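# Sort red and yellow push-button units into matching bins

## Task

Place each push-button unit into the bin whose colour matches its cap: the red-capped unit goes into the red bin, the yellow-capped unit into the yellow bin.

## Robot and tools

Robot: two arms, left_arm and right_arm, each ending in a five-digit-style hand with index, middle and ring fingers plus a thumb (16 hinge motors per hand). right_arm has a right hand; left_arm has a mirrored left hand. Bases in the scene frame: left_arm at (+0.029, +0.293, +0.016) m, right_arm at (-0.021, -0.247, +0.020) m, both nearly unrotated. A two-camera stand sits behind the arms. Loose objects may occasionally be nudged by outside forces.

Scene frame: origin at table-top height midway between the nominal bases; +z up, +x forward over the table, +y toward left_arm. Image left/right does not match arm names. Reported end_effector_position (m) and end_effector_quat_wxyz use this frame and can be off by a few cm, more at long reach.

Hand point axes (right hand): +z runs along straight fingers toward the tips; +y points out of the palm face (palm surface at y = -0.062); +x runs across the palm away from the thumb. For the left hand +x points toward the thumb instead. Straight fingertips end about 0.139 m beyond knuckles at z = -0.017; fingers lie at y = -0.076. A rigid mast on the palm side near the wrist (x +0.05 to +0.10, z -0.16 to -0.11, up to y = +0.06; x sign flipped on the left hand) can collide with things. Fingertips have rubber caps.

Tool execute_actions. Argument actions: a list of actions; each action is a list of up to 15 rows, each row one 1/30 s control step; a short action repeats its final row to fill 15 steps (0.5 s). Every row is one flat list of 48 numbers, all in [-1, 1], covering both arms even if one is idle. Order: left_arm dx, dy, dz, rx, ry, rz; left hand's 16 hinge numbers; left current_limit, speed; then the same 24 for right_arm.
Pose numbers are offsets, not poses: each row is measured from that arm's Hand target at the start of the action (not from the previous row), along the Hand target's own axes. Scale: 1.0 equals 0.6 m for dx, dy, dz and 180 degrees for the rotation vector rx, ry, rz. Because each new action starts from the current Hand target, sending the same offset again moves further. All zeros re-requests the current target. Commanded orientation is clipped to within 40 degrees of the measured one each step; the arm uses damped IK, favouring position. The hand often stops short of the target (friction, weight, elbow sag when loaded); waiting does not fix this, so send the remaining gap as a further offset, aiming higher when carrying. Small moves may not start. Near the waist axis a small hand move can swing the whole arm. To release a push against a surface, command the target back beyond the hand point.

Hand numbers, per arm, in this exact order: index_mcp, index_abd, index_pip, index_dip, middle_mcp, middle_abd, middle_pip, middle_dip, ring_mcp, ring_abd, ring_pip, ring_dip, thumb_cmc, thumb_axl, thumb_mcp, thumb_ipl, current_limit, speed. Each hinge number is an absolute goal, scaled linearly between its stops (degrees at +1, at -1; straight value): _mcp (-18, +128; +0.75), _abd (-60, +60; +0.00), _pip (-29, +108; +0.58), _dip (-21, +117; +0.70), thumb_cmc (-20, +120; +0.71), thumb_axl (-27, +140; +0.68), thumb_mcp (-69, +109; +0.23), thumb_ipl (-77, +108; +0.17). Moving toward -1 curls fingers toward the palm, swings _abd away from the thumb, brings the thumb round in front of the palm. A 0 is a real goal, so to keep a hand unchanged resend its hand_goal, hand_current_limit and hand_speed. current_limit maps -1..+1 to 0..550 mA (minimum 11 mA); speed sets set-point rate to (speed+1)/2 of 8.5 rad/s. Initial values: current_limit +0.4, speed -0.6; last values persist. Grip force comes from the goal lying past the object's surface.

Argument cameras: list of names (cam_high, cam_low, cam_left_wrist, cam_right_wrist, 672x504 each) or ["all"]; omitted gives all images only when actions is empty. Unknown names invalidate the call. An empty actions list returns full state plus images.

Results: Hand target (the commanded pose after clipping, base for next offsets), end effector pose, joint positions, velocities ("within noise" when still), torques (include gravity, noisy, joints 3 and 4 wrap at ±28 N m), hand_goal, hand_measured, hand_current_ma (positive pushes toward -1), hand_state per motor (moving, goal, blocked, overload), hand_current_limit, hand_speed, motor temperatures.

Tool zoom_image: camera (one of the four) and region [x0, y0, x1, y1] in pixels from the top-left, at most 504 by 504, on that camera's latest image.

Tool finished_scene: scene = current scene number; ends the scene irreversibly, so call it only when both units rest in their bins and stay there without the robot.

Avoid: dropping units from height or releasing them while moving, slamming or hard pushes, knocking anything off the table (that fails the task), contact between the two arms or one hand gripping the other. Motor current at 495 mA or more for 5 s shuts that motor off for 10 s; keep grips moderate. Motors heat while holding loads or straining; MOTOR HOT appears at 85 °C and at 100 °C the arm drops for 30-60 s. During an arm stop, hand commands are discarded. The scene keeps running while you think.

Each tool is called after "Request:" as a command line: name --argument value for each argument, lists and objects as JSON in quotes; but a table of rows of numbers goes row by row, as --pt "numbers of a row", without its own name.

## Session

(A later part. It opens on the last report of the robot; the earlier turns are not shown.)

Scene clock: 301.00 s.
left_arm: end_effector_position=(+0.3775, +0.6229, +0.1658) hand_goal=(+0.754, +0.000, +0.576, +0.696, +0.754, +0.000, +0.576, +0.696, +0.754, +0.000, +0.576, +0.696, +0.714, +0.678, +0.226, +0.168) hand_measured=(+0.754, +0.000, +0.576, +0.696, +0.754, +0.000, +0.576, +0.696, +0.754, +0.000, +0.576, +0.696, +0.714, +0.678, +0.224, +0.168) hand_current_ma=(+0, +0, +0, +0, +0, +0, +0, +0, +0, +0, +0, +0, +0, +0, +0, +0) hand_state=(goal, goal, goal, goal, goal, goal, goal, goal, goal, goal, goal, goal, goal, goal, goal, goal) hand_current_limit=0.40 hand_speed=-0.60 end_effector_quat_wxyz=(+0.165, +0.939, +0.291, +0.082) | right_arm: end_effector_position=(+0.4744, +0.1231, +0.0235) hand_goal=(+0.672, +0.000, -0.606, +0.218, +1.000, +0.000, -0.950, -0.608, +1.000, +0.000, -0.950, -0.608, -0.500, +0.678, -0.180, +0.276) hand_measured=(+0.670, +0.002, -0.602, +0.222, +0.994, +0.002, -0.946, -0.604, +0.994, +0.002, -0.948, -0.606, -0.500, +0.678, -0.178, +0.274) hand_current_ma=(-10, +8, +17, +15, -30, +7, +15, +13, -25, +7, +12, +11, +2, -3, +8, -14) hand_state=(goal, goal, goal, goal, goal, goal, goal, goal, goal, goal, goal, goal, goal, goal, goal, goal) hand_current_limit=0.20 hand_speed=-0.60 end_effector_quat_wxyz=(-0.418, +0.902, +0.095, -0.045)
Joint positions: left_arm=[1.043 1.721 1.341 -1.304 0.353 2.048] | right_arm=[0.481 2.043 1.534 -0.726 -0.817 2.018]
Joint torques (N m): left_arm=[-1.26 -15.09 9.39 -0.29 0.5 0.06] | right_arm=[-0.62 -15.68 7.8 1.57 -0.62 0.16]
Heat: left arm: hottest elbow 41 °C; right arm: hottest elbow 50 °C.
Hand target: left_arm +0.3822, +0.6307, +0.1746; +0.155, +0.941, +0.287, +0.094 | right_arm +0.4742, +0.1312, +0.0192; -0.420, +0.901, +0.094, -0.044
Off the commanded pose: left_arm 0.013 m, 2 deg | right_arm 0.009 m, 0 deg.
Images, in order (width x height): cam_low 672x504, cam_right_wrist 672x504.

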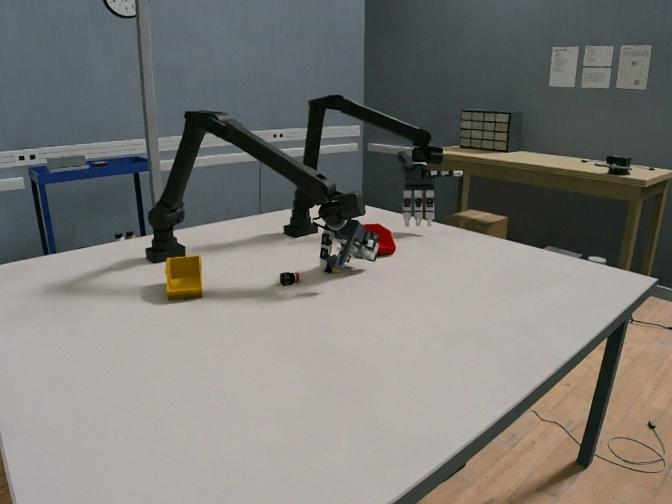

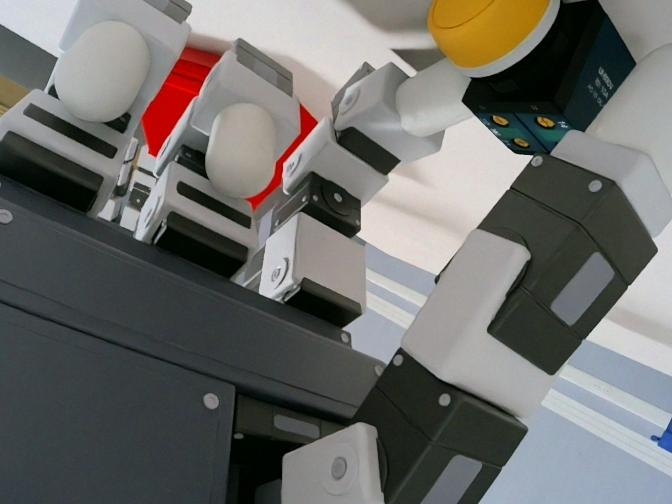

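Request:
execute_actions --actions '[[[0,0,0,0,0,0,0.754,0,0.576,0.696,0.754,0,0.576,0.696,0.754,0,0.576,0.696,0.714,0.678,0.226,0.168,0.4,-0.6,0,0.003,0.0025,0,0,0,0.425,0,-0.606,0.217,1,0,-0.95,-0.609,1,0,-0.95,-0.609,-0.5,0.678,-0.36,0.276,0.2,-0.8]],[[0,0,0,0,0,0,0.754,0,0.576,0.696,0.754,0,0.576,0.696,0.754,0,0.576,0.696,0.714,0.678,0.226,0.168,0.4,-0.6,0,0,0,0,0,0,0.425,0,-0.606,0.217,1,0,-0.95,-0.609,1,0,-0.95,-0.609,-0.5,0.678,-0.36,0.276,0.2,-0.8]]]' --cameras '["cam_low","cam_right_wrist"]'

Request:
zoom_image --camera "cam_low" --region '[280, 220, 360, 300]'

Scene clock: 315.87 s.
left_arm: end_effector_position=(+0.3775, +0.6229, +0.1658) hand_goal=(+0.754, +0.000, +0.576, +0.696, +0.754, +0.000, +0.576, +0.696, +0.754, +0.000, +0.576, +0.696, +0.714, +0.678, +0.226, +0.168) hand_measured=(+0.754, +0.000, +0.576, +0.696, +0.754, +0.000, +0.576, +0.696, +0.754, +0.000, +0.576, +0.696, +0.714, +0.678, +0.224, +0.168) hand_current_ma=(+0, +0, +0, +0, +0, +0, +0, +0, +0, +0, +0, +0, +0, +0, +0, +0) hand_state=(goal, goal, goal, goal, goal, goal, goal, goal, goal, goal, goal, goal, goal, goal, goal, goal) hand_current_limit=0.40 hand_speed=-0.60 end_effector_quat_wxyz=(+0.165, +0.939, +0.291, +0.082) | right_arm: end_effector_position=(+0.4749, +0.1242, +0.0235) hand_goal=(+0.426, +0.000, -0.606, +0.218, +1.000, +0.000, -0.950, -0.608, +1.000, +0.000, -0.950, -0.608, -0.500, +0.678, -0.360, +0.276) hand_measured=(+0.562, +0.002, -0.590, +0.222, +0.994, +0.002, -0.946, -0.604, +0.994, +0.002, -0.948, -0.606, -0.502, +0.678, -0.256, +0.288) hand_current_ma=(+330, +8, +74, +15, -30, +7, +15, +13, -25, +7, +12, +11, -8, -3, +330, +79) hand_state=(blocked, goal, goal, goal, goal, goal, goal, goal, goal, goal, goal, goal, goal, goal, blocked, goal) hand_current_limit=0.20 hand_speed=-0.80 end_effector_quat_wxyz=(-0.419, +0.902, +0.096, -0.043)
Joint positions: left_arm=[1.043 1.721 1.341 -1.304 0.353 2.048] | right_arm=[0.483 2.043 1.534 -0.721 -0.816 2.02]
Joint torques (N m): left_arm=[-1.44 -15.56 9.4 -0.35 0.49 0.08] | right_arm=[-0.56 -15.21 7.65 1.58 -0.62 0.13]
Heat: left arm: hottest elbow 41 °C; right arm: hottest elbow 49 °C.
Hand target: left_arm +0.3822, +0.6307, +0.1746; +0.155, +0.941, +0.287, +0.094 | right_arm +0.4742, +0.1312, +0.0168; -0.420, +0.901, +0.094, -0.044
Off the commanded pose: left_arm 0.013 m, 2 deg | right_arm 0.010 m, 0 deg.
Images, in order (width x height): cam_low 672x504, cam_right_wrist 672x504.

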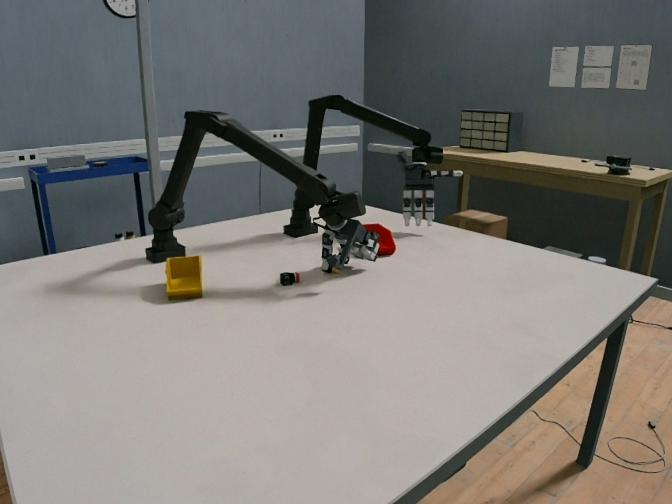

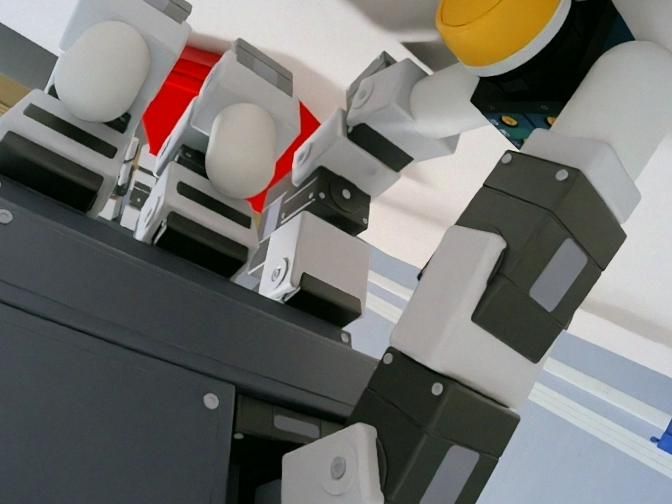

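Scaled by 6.300 from the camera's 672x504 image, which has a finer 960x720 frame.

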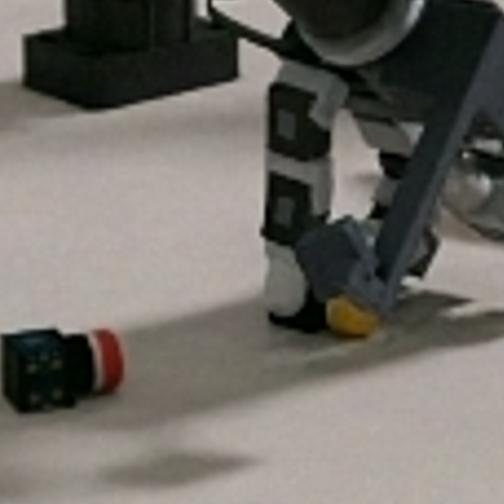

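Request:
execute_actions --actions '[[[0,0,0,0,0,0,0.754,0,0.576,0.696,0.754,0,0.576,0.696,0.754,0,0.576,0.696,0.714,0.678,0.226,0.168,0.4,-0.6,0,-0.0192,-0.0161,0,0,0,0.425,0,-0.606,0.217,1,0,-0.95,-0.609,1,0,-0.95,-0.609,-0.5,0.678,-0.36,0.276,0.2,-0.8]],[[0,0,0,0,0,0,0.754,0,0.576,0.696,0.754,0,0.576,0.696,0.754,0,0.576,0.696,0.714,0.678,0.226,0.168,0.4,-0.6,0,-0.0574,-0.0482,0,0,0,0.425,0,-0.606,0.217,1,0,-0.95,-0.609,1,0,-0.95,-0.609,-0.5,0.678,-0.36,0.276,0.2,-0.8]],[[0,0,0,0,0,0,0.754,0,0.576,0.696,0.754,0,0.576,0.696,0.754,0,0.576,0.696,0.714,0.678,0.226,0.168,0.4,-0.6,0,-0.0574,-0.0482,0,0,0,0.425,0,-0.606,0.217,1,0,-0.95,-0.609,1,0,-0.95,-0.609,-0.5,0.678,-0.36,0.276,0.2,-0.8]],[[0,0,0,0,0,0,0.754,0,0.576,0.696,0.754,0,0.576,0.696,0.754,0,0.576,0.696,0.714,0.678,0.226,0.168,0.4,-0.6,0,-0.0574,-0.0482,0,0,0,0.425,0,-0.606,0.217,1,0,-0.95,-0.609,1,0,-0.95,-0.609,-0.5,0.678,-0.36,0.276,0.2,-0.8]]]' --cameras '["cam_low","cam_right_wrist"]'

Scene clock: 373.70 s.
left_arm: end_effector_position=(+0.3775, +0.6229, +0.1658) hand_goal=(+0.754, +0.000, +0.576, +0.696, +0.754, +0.000, +0.576, +0.696, +0.754, +0.000, +0.576, +0.696, +0.714, +0.678, +0.226, +0.168) hand_measured=(+0.754, +0.000, +0.576, +0.696, +0.754, +0.000, +0.576, +0.696, +0.754, +0.000, +0.576, +0.696, +0.714, +0.678, +0.224, +0.168) hand_current_ma=(+0, +0, +0, +0, +0, +0, +0, +0, +0, +0, +0, +0, +0, +0, +0, +0) hand_state=(goal, goal, goal, goal, goal, goal, goal, goal, goal, goal, goal, goal, goal, goal, goal, goal) hand_current_limit=0.40 hand_speed=-0.60 end_effector_quat_wxyz=(+0.165, +0.939, +0.291, +0.082) | right_arm: end_effector_position=(+0.4587, +0.1141, +0.1223) hand_goal=(+0.426, +0.000, -0.606, +0.218, +1.000, +0.000, -0.950, -0.608, +1.000, +0.000, -0.950, -0.608, -0.500, +0.678, -0.360, +0.276) hand_measured=(+0.562, +0.002, -0.580, +0.228, +0.994, +0.002, -0.946, -0.604, +0.994, +0.002, -0.948, -0.606, -0.504, +0.676, -0.262, +0.288) hand_current_ma=(+330, +8, +120, +49, -30, +7, +15, +13, -25, +7, +12, +11, -20, -7, +330, +79) hand_state=(blocked, goal, blocked, goal, goal, goal, goal, goal, goal, goal, goal, goal, goal, goal, blocked, goal) hand_current_limit=0.20 hand_speed=-0.80 end_effector_quat_wxyz=(-0.404, +0.908, +0.079, -0.076)
Joint positions: left_arm=[1.043 1.721 1.341 -1.304 0.353 2.048] | right_arm=[0.481 1.942 1.655 -1.023 -0.816 2.021]
Joint torques (N m): left_arm=[-1.49 -15.03 9.42 -0.16 0.53 0.05] | right_arm=[-0.44 -18.08 12.97 0.43 -0.69 0.16]
Heat: left arm: hottest elbow 41 °C; right arm: hottest elbow 49 °C.
Hand target: left_arm +0.3822, +0.6307, +0.1746; +0.155, +0.941, +0.287, +0.094 | right_arm +0.4742, +0.1312, +0.1668; -0.420, +0.901, +0.094, -0.044
Off the commanded pose: left_arm 0.013 m, 2 deg | right_arm 0.050 m, 5 deg.
Images, in order (width x height): cam_low 672x504, cam_right_wrist 672x504.

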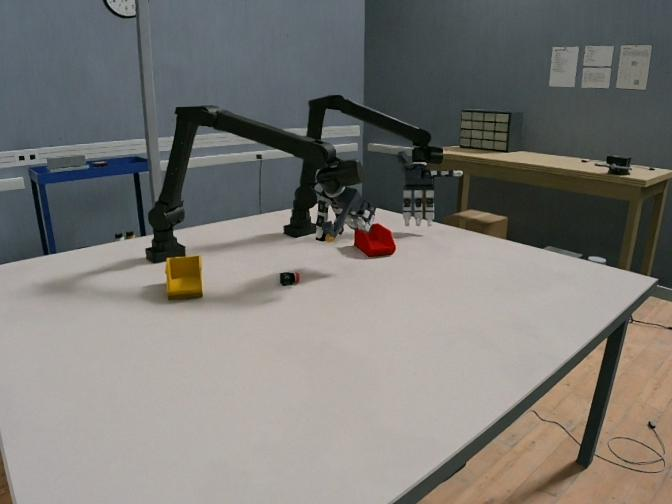

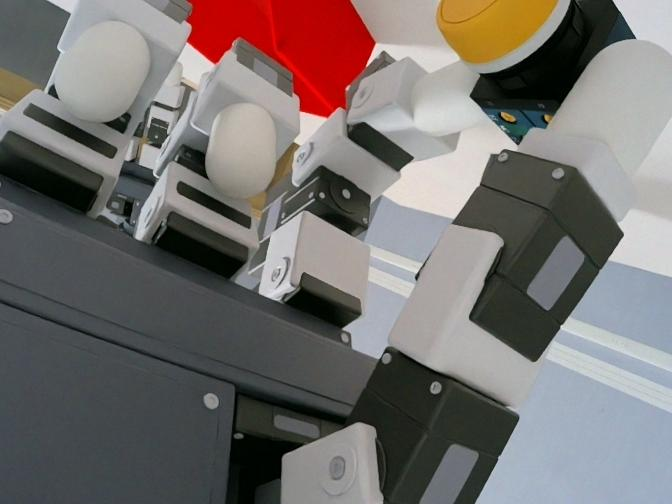

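Request:
execute_actions --actions '[[[0,0,0,0,0,0,0.754,0,0.576,0.696,0.754,0,0.576,0.696,0.754,0,0.576,0.696,0.714,0.678,0.226,0.168,0.4,-0.6,-0.0425,0.0502,-0.0702,0,0.0303,0.0255,0.425,0,-0.606,0.217,1,0,-0.95,-0.609,1,0,-0.95,-0.609,-0.5,0.678,-0.36,0.276,0.2,-0.8]],[[0,0,0,0,0,0,0.754,0,0.576,0.696,0.754,0,0.576,0.696,0.754,0,0.576,0.696,0.714,0.678,0.226,0.168,0.4,-0.6,-0.0315,0.0532,-0.0738,0,0.0303,0.0255,0.425,0,-0.606,0.217,1,0,-0.95,-0.609,1,0,-0.95,-0.609,-0.5,0.678,-0.36,0.276,0.2,-0.8]],[[0,0,0,0,0,0,0.754,0,0.576,0.696,0.754,0,0.576,0.696,0.754,0,0.576,0.696,0.714,0.678,0.226,0.168,0.4,-0.6,-0.02,0.0552,-0.0762,0,0.0303,0.0255,0.425,0,-0.606,0.217,1,0,-0.95,-0.609,1,0,-0.95,-0.609,-0.5,0.678,-0.36,0.276,0.2,-0.8]],[[0,0,0,0,0,0,0.754,0,0.576,0.696,0.754,0,0.576,0.696,0.754,0,0.576,0.696,0.714,0.678,0.226,0.168,0.4,-0.6,-0.0083,0.0564,-0.0776,0,0.0303,0.0255,0.425,0,-0.606,0.217,1,0,-0.95,-0.609,1,0,-0.95,-0.609,-0.5,0.678,-0.36,0.276,0.2,-0.8]]]' --cameras '["cam_high","cam_right_wrist"]'

Scene clock: 395.83 s.
left_arm: end_effector_position=(+0.3775, +0.6229, +0.1658) hand_goal=(+0.754, +0.000, +0.576, +0.696, +0.754, +0.000, +0.576, +0.696, +0.754, +0.000, +0.576, +0.696, +0.714, +0.678, +0.226, +0.168) hand_measured=(+0.754, +0.000, +0.576, +0.696, +0.754, +0.000, +0.576, +0.696, +0.754, +0.000, +0.576, +0.696, +0.714, +0.678, +0.224, +0.168) hand_current_ma=(+0, +0, +0, +0, +0, +0, +0, +0, +0, +0, +0, +0, +0, +0, +0, +0) hand_state=(goal, goal, goal, goal, goal, goal, goal, goal, goal, goal, goal, goal, goal, goal, goal, goal) hand_current_limit=0.40 hand_speed=-0.60 end_effector_quat_wxyz=(+0.165, +0.939, +0.291, +0.082) | right_arm: end_effector_position=(+0.4157, -0.0991, +0.1668) hand_goal=(+0.426, +0.000, -0.606, +0.218, +1.000, +0.000, -0.950, -0.608, +1.000, +0.000, -0.950, -0.608, -0.500, +0.678, -0.360, +0.276) hand_measured=(+0.562, +0.002, -0.578, +0.230, +0.994, +0.002, -0.946, -0.604, +0.994, +0.002, -0.948, -0.606, -0.506, +0.676, -0.264, +0.288) hand_current_ma=(+330, +8, +128, +53, -30, +7, +15, +13, -25, +7, +12, +11, -28, -12, +330, +79) hand_state=(blocked, goal, blocked, goal, goal, goal, goal, goal, goal, goal, goal, goal, goal, goal, blocked, goal) hand_current_limit=0.20 hand_speed=-0.80 end_effector_quat_wxyz=(-0.411, +0.906, -0.096, +0.026)
Joint positions: left_arm=[1.043 1.721 1.341 -1.304 0.353 2.048] | right_arm=[0.125 1.512 1.198 -0.91 -0.791 2.082]
Joint torques (N m): left_arm=[-1.67 -15.15 9.32 -0.28 0.51 0.07] | right_arm=[-1.08 -11.93 8.43 1.36 -0.88 0.18]
Heat: left arm: hottest elbow 42 °C; right arm: hottest elbow 52 °C.
Hand target: left_arm +0.3822, +0.6307, +0.1746; +0.155, +0.941, +0.287, +0.094 | right_arm +0.4172, -0.0920, +0.1830; -0.418, +0.897, -0.131, +0.060
Off the commanded pose: left_arm 0.013 m, 2 deg | right_arm 0.018 m, 6 deg.
joint sent to its limit (right arm) — joint 6 (wrist roll), upper limit. The joint targets are off in position and orientation.
Images, in order (width x height): cam_high 672x504, cam_right_wrist 672x504.

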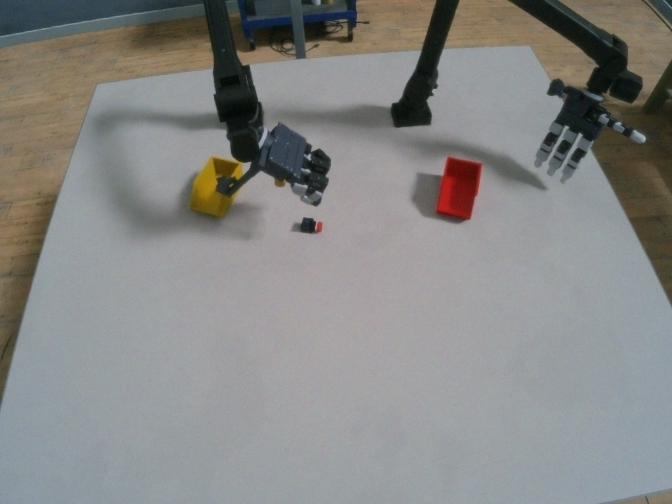

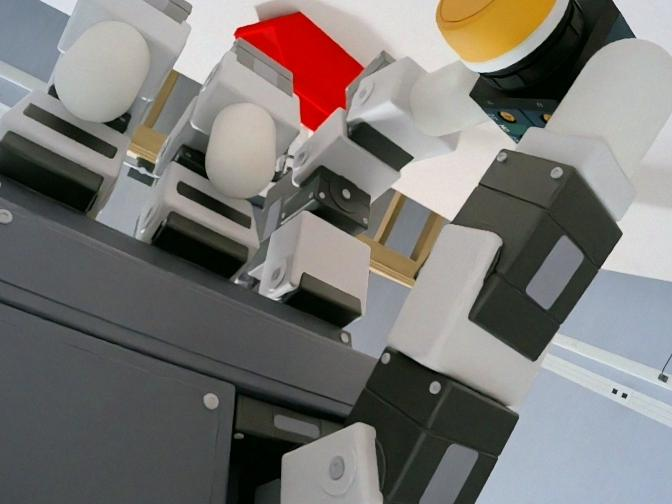

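Request:
execute_actions --actions '[[[0,0,0,0,0,0,0.754,0,0.576,0.696,0.754,0,0.576,0.696,0.754,0,0.576,0.696,0.714,0.678,0.226,0.168,0.4,-0.6,0.0038,0.06,-0.0715,0,0.0196,0.0164,0.425,0,-0.606,0.217,1,0,-0.95,-0.609,1,0,-0.95,-0.609,-0.5,0.678,-0.36,0.276,0.2,-0.8]],[[0,0,0,0,0,0,0.754,0,0.576,0.696,0.754,0,0.576,0.696,0.754,0,0.576,0.696,0.714,0.678,0.226,0.168,0.4,-0.6,0.0112,0.0596,-0.071,0,0.0196,0.0164,0.425,0,-0.606,0.217,1,0,-0.95,-0.609,1,0,-0.95,-0.609,-0.5,0.678,-0.36,0.276,0.2,-0.8]],[[0,0,0,0,0,0,0.754,0,0.576,0.696,0.754,0,0.576,0.696,0.754,0,0.576,0.696,0.714,0.678,0.226,0.168,0.4,-0.6,0.0187,0.0587,-0.07,0,0.0196,0.0164,0.425,0,-0.606,0.217,1,0,-0.95,-0.609,1,0,-0.95,-0.609,-0.5,0.678,-0.36,0.276,0.2,-0.8]],[[0,0,0,0,0,0,0.754,0,0.576,0.696,0.754,0,0.576,0.696,0.754,0,0.576,0.696,0.714,0.678,0.226,0.168,0.4,-0.6,0.026,0.0577,-0.0687,0,0.0196,0.0164,0.425,0,-0.606,0.217,1,0,-0.95,-0.609,1,0,-0.95,-0.609,-0.5,0.678,-0.36,0.276,0.2,-0.8]]]' --cameras '["cam_high","cam_low","cam_right_wrist"]'

Request:
zoom_image --camera "cam_high" --region '[160, 110, 280, 230]'

Request:
zoom_image --camera "cam_low" --region '[140, 210, 240, 310]'

Scene clock: 419.97 s.
left_arm: end_effector_position=(+0.3775, +0.6229, +0.1658) hand_goal=(+0.754, +0.000, +0.576, +0.696, +0.754, +0.000, +0.576, +0.696, +0.754, +0.000, +0.576, +0.696, +0.714, +0.678, +0.226, +0.168) hand_measured=(+0.754, +0.000, +0.576, +0.696, +0.754, +0.000, +0.576, +0.696, +0.754, +0.000, +0.576, +0.696, +0.714, +0.678, +0.224, +0.168) hand_current_ma=(+0, +0, +0, +0, +0, +0, +0, +0, +0, +0, +0, +0, +0, +0, +0, +0) hand_state=(goal, goal, goal, goal, goal, goal, goal, goal, goal, goal, goal, goal, goal, goal, goal, goal) hand_current_limit=0.40 hand_speed=-0.60 end_effector_quat_wxyz=(+0.165, +0.939, +0.291, +0.082) | right_arm: end_effector_position=(+0.3569, -0.3111, +0.1674) hand_goal=(+0.426, +0.000, -0.606, +0.218, +1.000, +0.000, -0.950, -0.608, +1.000, +0.000, -0.950, -0.608, -0.500, +0.678, -0.360, +0.276) hand_measured=(+0.562, +0.002, -0.578, +0.230, +0.994, +0.002, -0.946, -0.604, +0.994, +0.002, -0.948, -0.606, -0.506, +0.676, -0.266, +0.288) hand_current_ma=(+330, +8, +131, +55, -31, +7, +15, +13, -26, +7, +12, +11, -28, -12, +330, +79) hand_state=(blocked, goal, blocked, goal, goal, goal, goal, goal, goal, goal, goal, goal, goal, goal, blocked, goal) hand_current_limit=0.20 hand_speed=-0.80 end_effector_quat_wxyz=(-0.399, +0.864, -0.288, +0.111)
Joint positions: left_arm=[1.043 1.721 1.341 -1.304 0.353 2.048] | right_arm=[-0.405 1.348 1.034 -1.014 -0.827 1.944]
Joint torques (N m): left_arm=[-1.49 -15.15 9.33 -0.29 0.5 0.04] | right_arm=[-1.03 -9.23 9.17 0.4 -1.09 -0.12]
Heat: left arm: hottest elbow 42 °C; right arm: hottest elbow 50 °C.
Hand target: left_arm +0.3822, +0.6307, +0.1746; +0.155, +0.941, +0.287, +0.094 | right_arm +0.3621, -0.3092, +0.1831; -0.403, +0.865, -0.272, +0.127
Off the commanded pose: left_arm 0.013 m, 2 deg | right_arm 0.017 m, 3 deg.
Images, in order (width x height): cam_high 672x504, cam_low 672x504, cam_right_wrist 672x504.

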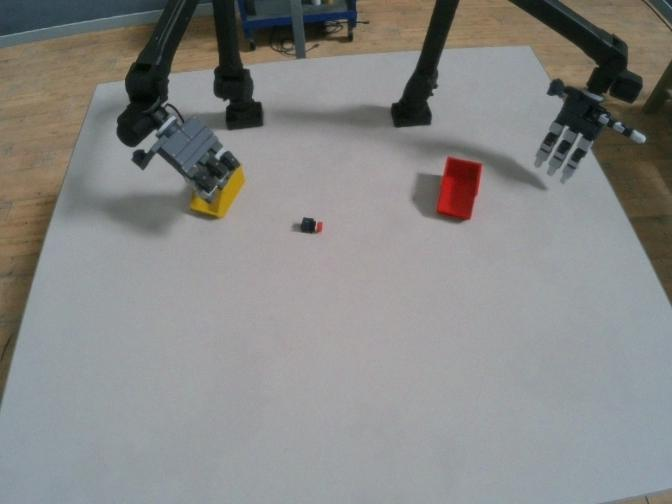

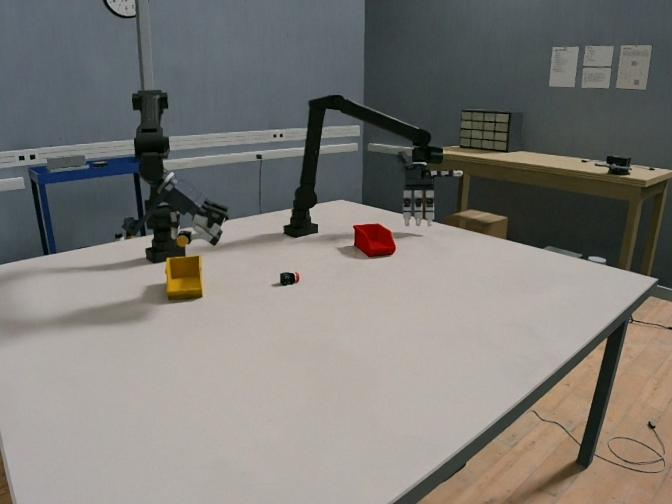

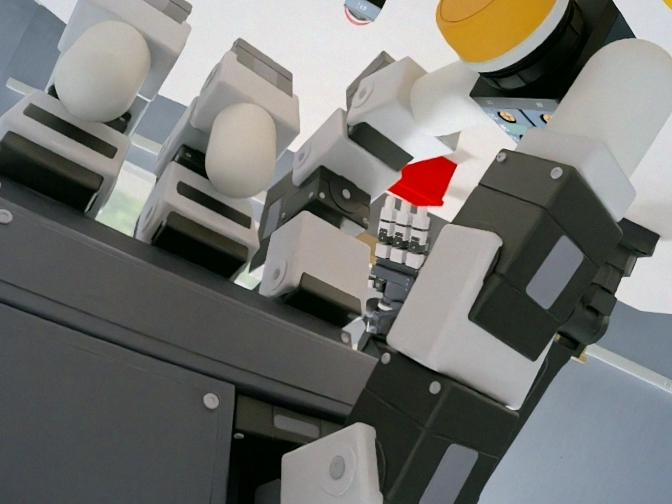

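Scaled by 4.200 from the camera's 672x504 image, which has a finer 960x720 frame.

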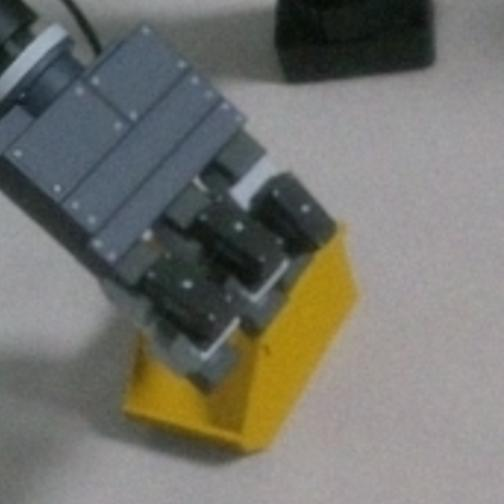

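Scaled by 5.040 from the camera's 672x504 image, which has a finer 960x720 frame.

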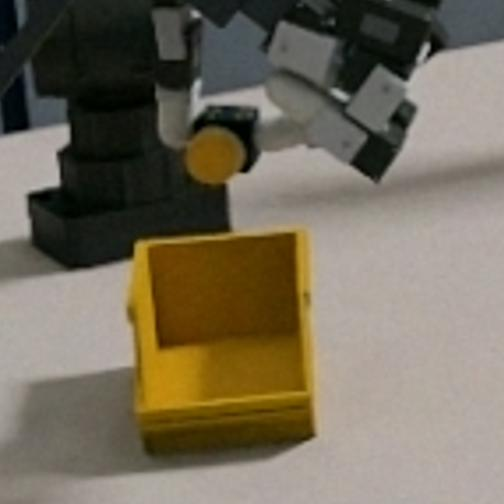

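Request:
execute_actions --actions '[[[0,0,0,0,0,0,0.754,0,0.576,0.696,0.754,0,0.576,0.696,0.754,0,0.576,0.696,0.714,0.678,0.226,0.168,0.4,-0.6,0,0.0383,0.0322,0,0,0,0.425,0,-0.606,0.217,1,0,-0.95,-0.609,1,0,-0.95,-0.609,-0.5,0.678,-0.36,0.276,0.2,-0.8]],[[0,0,0,0,0,0,0.754,0,0.576,0.696,0.754,0,0.576,0.696,0.754,0,0.576,0.696,0.714,0.678,0.226,0.168,0.4,-0.6,0,0.0383,0.0322,0,0,0,0.425,0,-0.606,0.217,1,0,-0.95,-0.609,1,0,-0.95,-0.609,-0.5,0.678,-0.36,0.276,0.2,-0.8]],[[0,0,0,0,0,0,0.754,0,0.576,0.696,0.754,0,0.576,0.696,0.754,0,0.576,0.696,0.714,0.678,0.226,0.168,0.4,-0.6,0,0.0383,0.0322,0,0,0,0.425,0,-0.606,0.217,1,0,-0.95,-0.609,1,0,-0.95,-0.609,-0.5,0.678,-0.36,0.276,0.2,-0.8]]]' --cameras '["cam_high","cam_low","cam_right_wrist"]'

Request:
zoom_image --camera "cam_high" --region '[160, 130, 260, 230]'

Request:
zoom_image --camera "cam_low" --region '[140, 210, 240, 310]'

Scene clock: 440.07 s.
left_arm: end_effector_position=(+0.3775, +0.6229, +0.1658) hand_goal=(+0.754, +0.000, +0.576, +0.696, +0.754, +0.000, +0.576, +0.696, +0.754, +0.000, +0.576, +0.696, +0.714, +0.678, +0.226, +0.168) hand_measured=(+0.754, +0.000, +0.576, +0.696, +0.754, +0.000, +0.576, +0.696, +0.754, +0.000, +0.576, +0.696, +0.714, +0.678, +0.224, +0.168) hand_current_ma=(+0, +0, +0, +0, +0, +0, +0, +0, +0, +0, +0, +0, +0, +0, +0, +0) hand_state=(goal, goal, goal, goal, goal, goal, goal, goal, goal, goal, goal, goal, goal, goal, goal, goal) hand_current_limit=0.40 hand_speed=-0.60 end_effector_quat_wxyz=(+0.165, +0.939, +0.291, +0.082) | right_arm: end_effector_position=(+0.3526, -0.3099, +0.0900) hand_goal=(+0.426, +0.000, -0.606, +0.218, +1.000, +0.000, -0.950, -0.608, +1.000, +0.000, -0.950, -0.608, -0.500, +0.678, -0.360, +0.276) hand_measured=(+0.562, +0.002, -0.578, +0.230, +0.994, +0.002, -0.946, -0.604, +0.994, +0.002, -0.948, -0.606, -0.506, +0.676, -0.266, +0.288) hand_current_ma=(+330, +8, +131, +55, -31, +7, +15, +13, -26, +7, +12, +11, -28, -12, +330, +79) hand_state=(blocked, goal, blocked, goal, goal, goal, goal, goal, goal, goal, goal, goal, goal, goal, blocked, goal) hand_current_limit=0.20 hand_speed=-0.80 end_effector_quat_wxyz=(-0.399, +0.864, -0.285, +0.115)
Joint positions: left_arm=[1.043 1.721 1.341 -1.304 0.353 2.048] | right_arm=[-0.407 1.423 0.885 -0.784 -0.828 1.94]
Joint torques (N m): left_arm=[-2.2 -14.8 9.36 -0.36 0.47 0.06] | right_arm=[-0.79 -7.47 7.91 1.37 -1.06 -0.1]
Heat: left arm: hottest elbow 42 °C; right arm: hottest elbow 50 °C.
Hand target: left_arm +0.3822, +0.6307, +0.1746; +0.155, +0.941, +0.287, +0.094 | right_arm +0.3621, -0.3092, +0.0931; -0.403, +0.865, -0.272, +0.127
Off the commanded pose: left_arm 0.013 m, 2 deg | right_arm 0.010 m, 2 deg.
Images, in order (width x height): cam_high 672x504, cam_low 672x504, cam_right_wrist 672x504.

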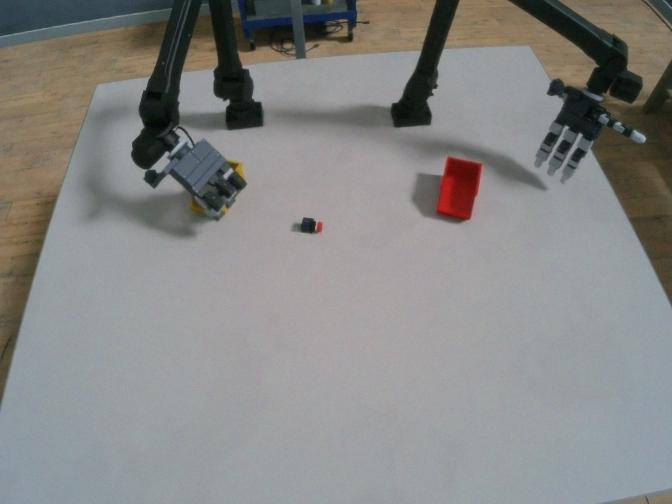

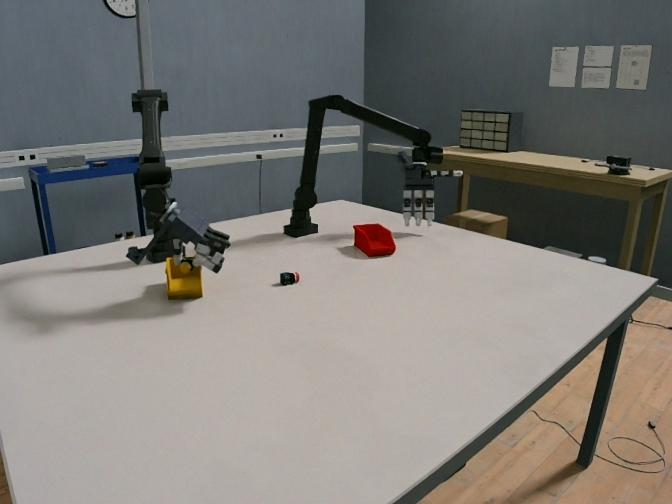

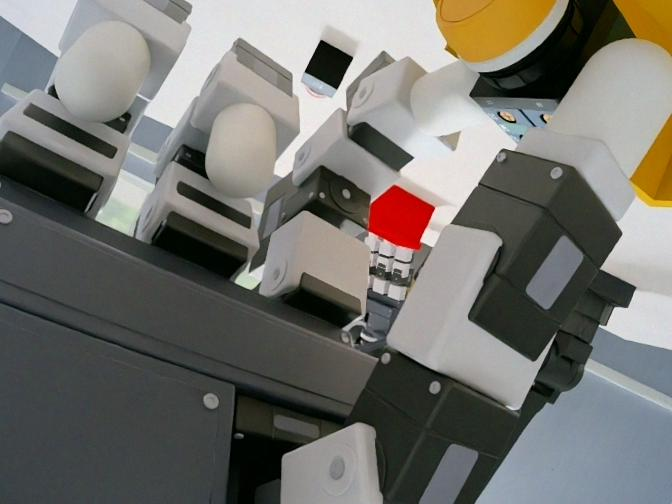

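Scaled by 5.040 from the camera's 672x504 image, which has a finer 960x720 frame.

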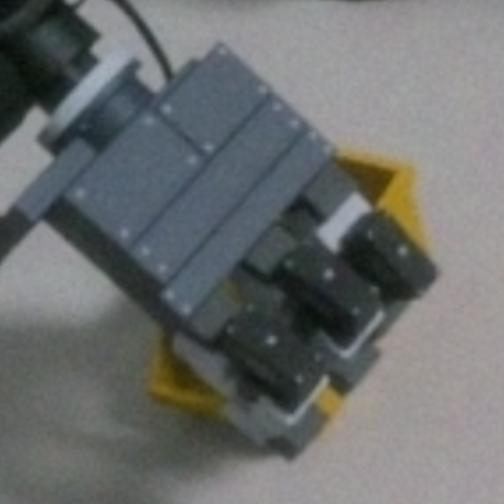

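Scaled by 5.040 from the camera's 672x504 image, which has a finer 960x720 frame.

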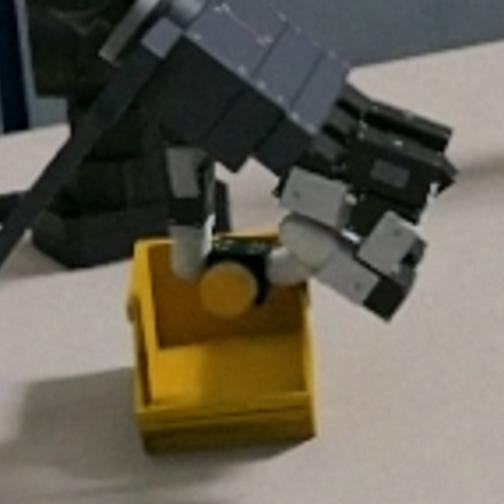

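Request:
execute_actions --actions '[[[0,0,0,0,0,0,0.754,0,0.576,0.696,0.754,0,0.576,0.696,0.754,0,0.576,0.696,0.714,0.678,0.226,0.168,0.4,-0.6,0,0.0281,0.0236,0,0,0,0.425,0,-0.606,0.217,1,0,-0.95,-0.609,1,0,-0.95,-0.609,-0.5,0.678,-0.36,0.276,0.2,-0.8]]]' --cameras '["cam_low"]'

Request:
zoom_image --camera "cam_low" --region '[140, 210, 240, 310]'

Scene clock: 449.73 s.
left_arm: end_effector_position=(+0.3775, +0.6229, +0.1658) hand_goal=(+0.754, +0.000, +0.576, +0.696, +0.754, +0.000, +0.576, +0.696, +0.754, +0.000, +0.576, +0.696, +0.714, +0.678, +0.226, +0.168) hand_measured=(+0.754, +0.000, +0.576, +0.696, +0.754, +0.000, +0.576, +0.696, +0.754, +0.000, +0.576, +0.696, +0.714, +0.678, +0.224, +0.168) hand_current_ma=(+0, +0, +0, +0, +0, +0, +0, +0, +0, +0, +0, +0, +0, +0, +0, +0) hand_state=(goal, goal, goal, goal, goal, goal, goal, goal, goal, goal, goal, goal, goal, goal, goal, goal) hand_current_limit=0.40 hand_speed=-0.60 end_effector_quat_wxyz=(+0.165, +0.939, +0.291, +0.082) | right_arm: end_effector_position=(+0.3581, -0.3056, +0.0830) hand_goal=(+0.426, +0.000, -0.606, +0.218, +1.000, +0.000, -0.950, -0.608, +1.000, +0.000, -0.950, -0.608, -0.500, +0.678, -0.360, +0.276) hand_measured=(+0.560, +0.002, -0.608, +0.212, +0.994, +0.002, -0.946, -0.604, +0.994, +0.002, -0.948, -0.606, -0.508, +0.674, -0.256, +0.302) hand_current_ma=(+330, +7, -11, -31, -31, +7, +15, +13, -26, +7, +12, +11, -34, -17, +330, +163) hand_state=(blocked, goal, goal, goal, goal, goal, goal, goal, goal, goal, goal, goal, goal, goal, blocked, blocked) hand_current_limit=0.20 hand_speed=-0.80 end_effector_quat_wxyz=(-0.405, +0.863, -0.277, +0.124)
Joint positions: left_arm=[1.043 1.721 1.341 -1.304 0.353 2.048] | right_arm=[-0.398 1.433 0.868 -0.73 -0.842 1.947]
Joint torques (N m): left_arm=[-1.85 -15.27 9.44 -0.01 0.45 0.11] | right_arm=[-1.03 -5.66 6.76 1.81 -0.55 -0.11]
Heat: left arm: hottest elbow 42 °C; right arm: hottest elbow 50 °C.
Hand target: left_arm +0.3822, +0.6307, +0.1746; +0.155, +0.941, +0.287, +0.094 | right_arm +0.3621, -0.3092, +0.0710; -0.403, +0.865, -0.272, +0.127
Off the commanded pose: left_arm 0.013 m, 2 deg | right_arm 0.013 m, 1 deg.
Images, in order (width x height): cam_low 672x504.

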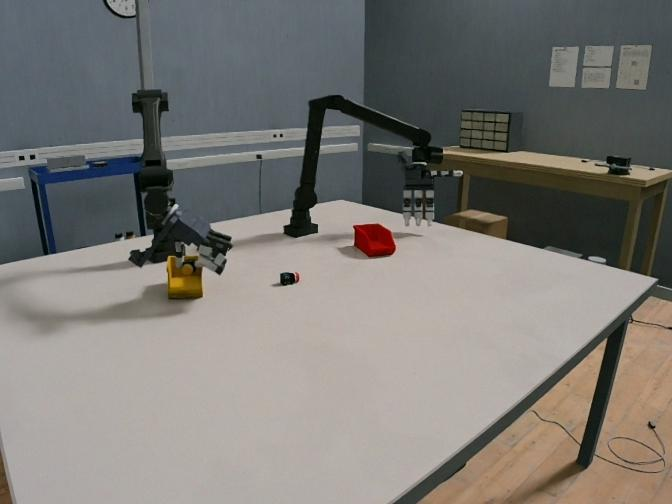

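Scaled by 5.040 from the camera's 672x504 image, which has a finer 960x720 frame.

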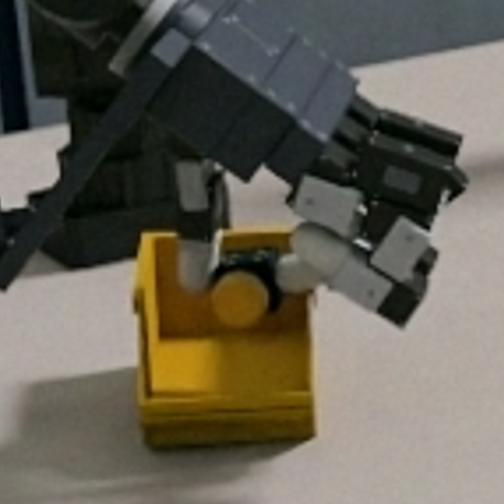

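Request:
execute_actions --actions '[[[0,0,0,0,0,0,0.754,0,0.576,0.696,0.754,0,0.576,0.696,0.754,0,0.576,0.696,0.714,0.678,0.226,0.168,0.4,-0.6,-0.0172,-0.0257,-0.0238,0,0,0,0.425,0,-0.606,0.217,1,0,-0.95,-0.609,1,0,-0.95,-0.609,-0.5,0.678,-0.36,0.276,0.2,-0.8]]]' --cameras '["cam_low","cam_high"]'

Request:
zoom_image --camera "cam_low" --region '[140, 210, 240, 310]'

Request:
zoom_image --camera "cam_high" --region '[160, 130, 260, 230]'

Scene clock: 506.93 s.
left_arm: end_effector_position=(+0.3775, +0.6229, +0.1658) hand_goal=(+0.754, +0.000, +0.576, +0.696, +0.754, +0.000, +0.576, +0.696, +0.754, +0.000, +0.576, +0.696, +0.714, +0.678, +0.226, +0.168) hand_measured=(+0.754, +0.000, +0.576, +0.696, +0.754, +0.000, +0.576, +0.696, +0.754, +0.000, +0.576, +0.696, +0.714, +0.678, +0.224, +0.168) hand_current_ma=(+0, +0, +0, +0, +0, +0, +0, +0, +0, +0, +0, +0, +0, +0, +0, +0) hand_state=(goal, goal, goal, goal, goal, goal, goal, goal, goal, goal, goal, goal, goal, goal, goal, goal) hand_current_limit=0.40 hand_speed=-0.60 end_effector_quat_wxyz=(+0.165, +0.939, +0.291, +0.082) | right_arm: end_effector_position=(+0.3549, -0.3089, +0.0856) hand_goal=(+0.426, +0.000, -0.606, +0.218, +1.000, +0.000, -0.950, -0.608, +1.000, +0.000, -0.950, -0.608, -0.500, +0.678, -0.360, +0.276) hand_measured=(+0.556, +0.002, -0.592, +0.222, +0.994, +0.002, -0.946, -0.604, +0.994, +0.002, -0.948, -0.606, -0.508, +0.674, -0.258, +0.302) hand_current_ma=(+330, +4, +68, +15, -31, +7, +15, +13, -26, +7, +12, +11, -34, -17, +330, +163) hand_state=(blocked, goal, goal, goal, goal, goal, goal, goal, goal, goal, goal, goal, goal, goal, blocked, blocked) hand_current_limit=0.20 hand_speed=-0.80 end_effector_quat_wxyz=(-0.403, +0.863, -0.279, +0.124)
Joint positions: left_arm=[1.043 1.721 1.341 -1.304 0.353 2.048] | right_arm=[-0.407 1.423 0.868 -0.746 -0.839 1.94]
Joint torques (N m): left_arm=[-1.79 -14.56 9.42 -0.31 0.47 0.06] | right_arm=[-0.67 -9.47 6.93 0.38 -0.63 -0.05]
Motor temperatures (°C): left_arm=[33 38 42 31 35 34] | right_arm=[31 40 47 33 35 34]
Heat: left arm: hottest elbow 42 °C; right arm: hottest elbow 47 °C.
Hand target: left_arm +0.3822, +0.6307, +0.1746; +0.155, +0.941, +0.287, +0.094 | right_arm +0.3531, -0.3041, +0.0920; -0.403, +0.865, -0.272, +0.127
Off the commanded pose: left_arm 0.013 m, 2 deg | right_arm 0.008 m, 1 deg.
Images, in order (width x height): cam_high 672x504, cam_low 672x504.

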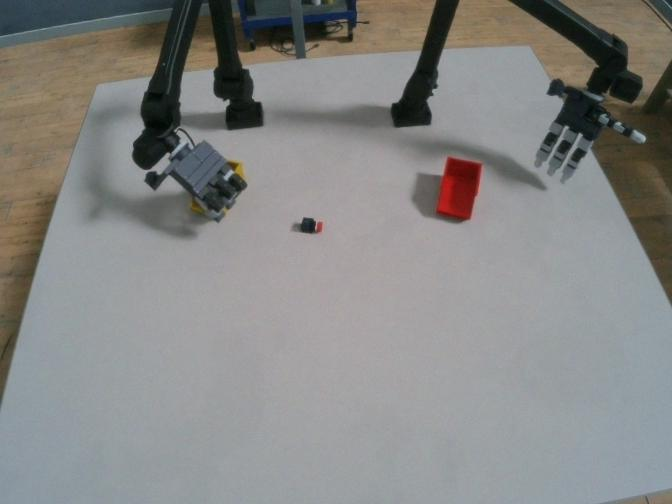

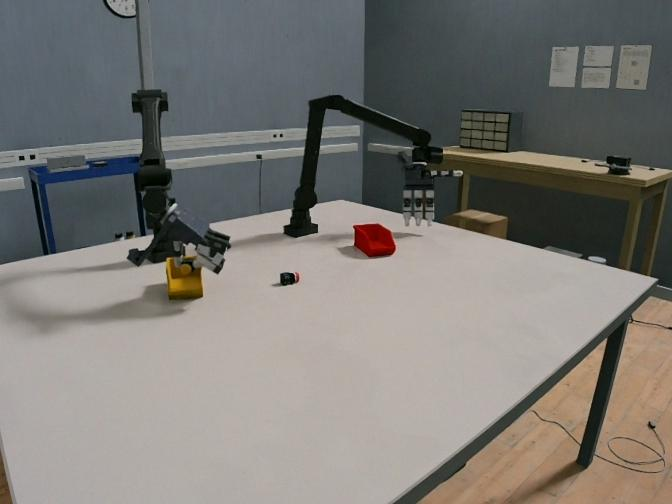

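Scaled by 5.040 from the camera's 672x504 image, which has a finer 960x720 frame.

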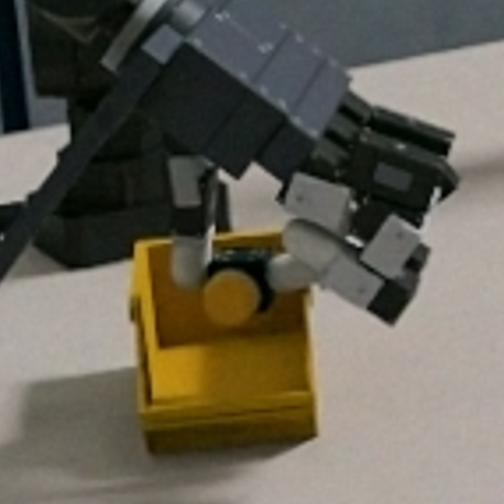

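Scaled by 5.040 from the camera's 672x504 image, which has a finer 960x720 frame.

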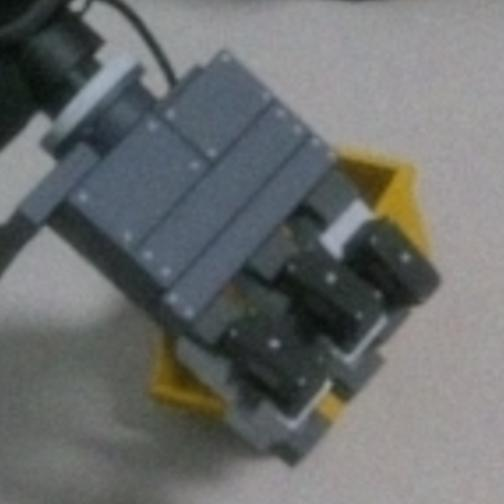

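Request:
execute_actions --actions '[[[0,0,0,0,0,0,0.754,0,0.576,0.696,0.754,0,0.576,0.696,0.754,0,0.576,0.696,0.714,0.678,0.226,0.168,0.4,-0.6,0,0,0,0,0,0,0.56,0,-0.606,0.217,1,0,-0.95,-0.609,1,0,-0.95,-0.609,-0.5,0.678,-0.25,0.276,0.2,-0.9]],[[0,0,0,0,0,0,0.754,0,0.576,0.696,0.754,0,0.576,0.696,0.754,0,0.576,0.696,0.714,0.678,0.226,0.168,0.4,-0.6,0,0,0,0,0,0,0.61,0,-0.606,0.217,1,0,-0.95,-0.609,1,0,-0.95,-0.609,-0.5,0.678,-0.2,0.276,0.2,-0.9]]]' --cameras '["cam_low","cam_right_wrist"]'

Request:
zoom_image --camera "cam_low" --region '[140, 210, 240, 310]'

Scene clock: 527.17 s.
left_arm: end_effector_position=(+0.3775, +0.6229, +0.1658) hand_goal=(+0.754, +0.000, +0.576, +0.696, +0.754, +0.000, +0.576, +0.696, +0.754, +0.000, +0.576, +0.696, +0.714, +0.678, +0.226, +0.168) hand_measured=(+0.754, +0.000, +0.576, +0.696, +0.754, +0.000, +0.576, +0.696, +0.754, +0.000, +0.576, +0.696, +0.714, +0.678, +0.224, +0.168) hand_current_ma=(+0, +0, +0, +0, +0, +0, +0, +0, +0, +0, +0, +0, +0, +0, +0, +0) hand_state=(goal, goal, goal, goal, goal, goal, goal, goal, goal, goal, goal, goal, goal, goal, goal, goal) hand_current_limit=0.40 hand_speed=-0.60 end_effector_quat_wxyz=(+0.165, +0.939, +0.291, +0.082) | right_arm: end_effector_position=(+0.3528, -0.3089, +0.0844) hand_goal=(+0.610, +0.000, -0.606, +0.218, +1.000, +0.000, -0.950, -0.608, +1.000, +0.000, -0.950, -0.608, -0.500, +0.678, -0.200, +0.276) hand_measured=(+0.580, +0.002, -0.614, +0.216, +0.994, +0.002, -0.946, -0.604, +0.994, +0.002, -0.948, -0.606, -0.504, +0.674, -0.202, +0.278) hand_current_ma=(-151, +4, -31, -12, -31, +7, +15, +13, -26, +7, +12, +11, -20, -16, -14, +11) hand_state=(blocked, goal, goal, goal, goal, goal, goal, goal, goal, goal, goal, goal, goal, goal, goal, goal) hand_current_limit=0.20 hand_speed=-0.90 end_effector_quat_wxyz=(-0.402, +0.863, -0.281, +0.122)
Joint positions: left_arm=[1.043 1.721 1.341 -1.304 0.353 2.048] | right_arm=[-0.409 1.423 0.865 -0.749 -0.837 1.94]
Joint torques (N m): left_arm=[-1.14 -14.86 9.36 -0.23 0.51 0.05] | right_arm=[-0.79 -9.35 7.17 0.44 -0.67 -0.04]
Heat: left arm: hottest elbow 42 °C; right arm: hottest elbow 47 °C.
Hand target: left_arm +0.3822, +0.6307, +0.1746; +0.155, +0.941, +0.287, +0.094 | right_arm +0.3531, -0.3041, +0.0920; -0.403, +0.865, -0.272, +0.127
Off the commanded pose: left_arm 0.013 m, 2 deg | right_arm 0.009 m, 1 deg.
Images, in order (width x height): cam_low 672x504, cam_right_wrist 672x504.

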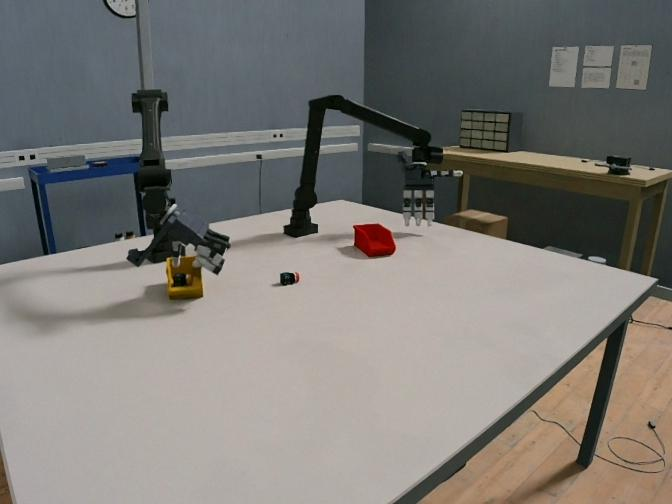

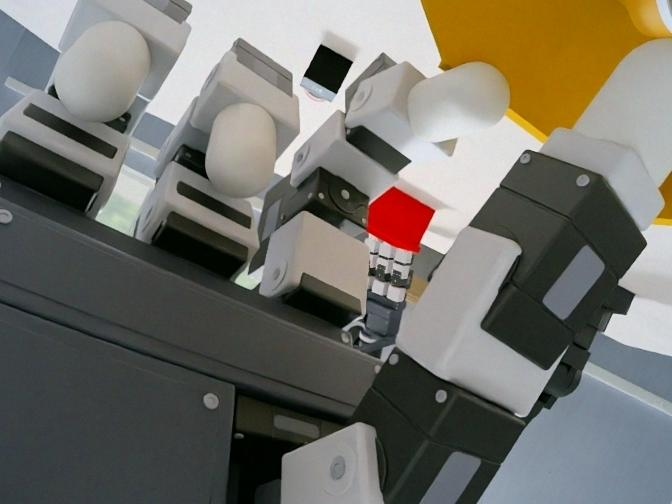

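Scaled by 5.040 from the camera's 672x504 image, which has a finer 960x720 frame.

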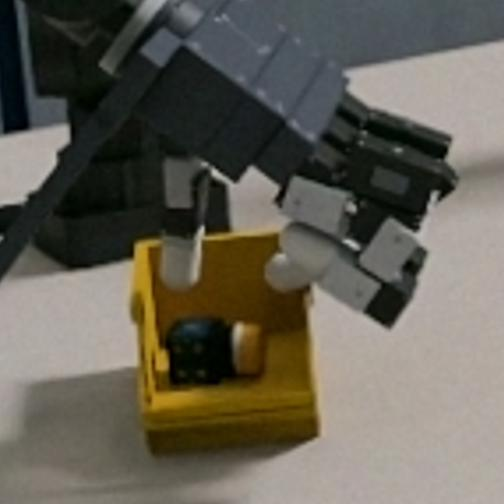

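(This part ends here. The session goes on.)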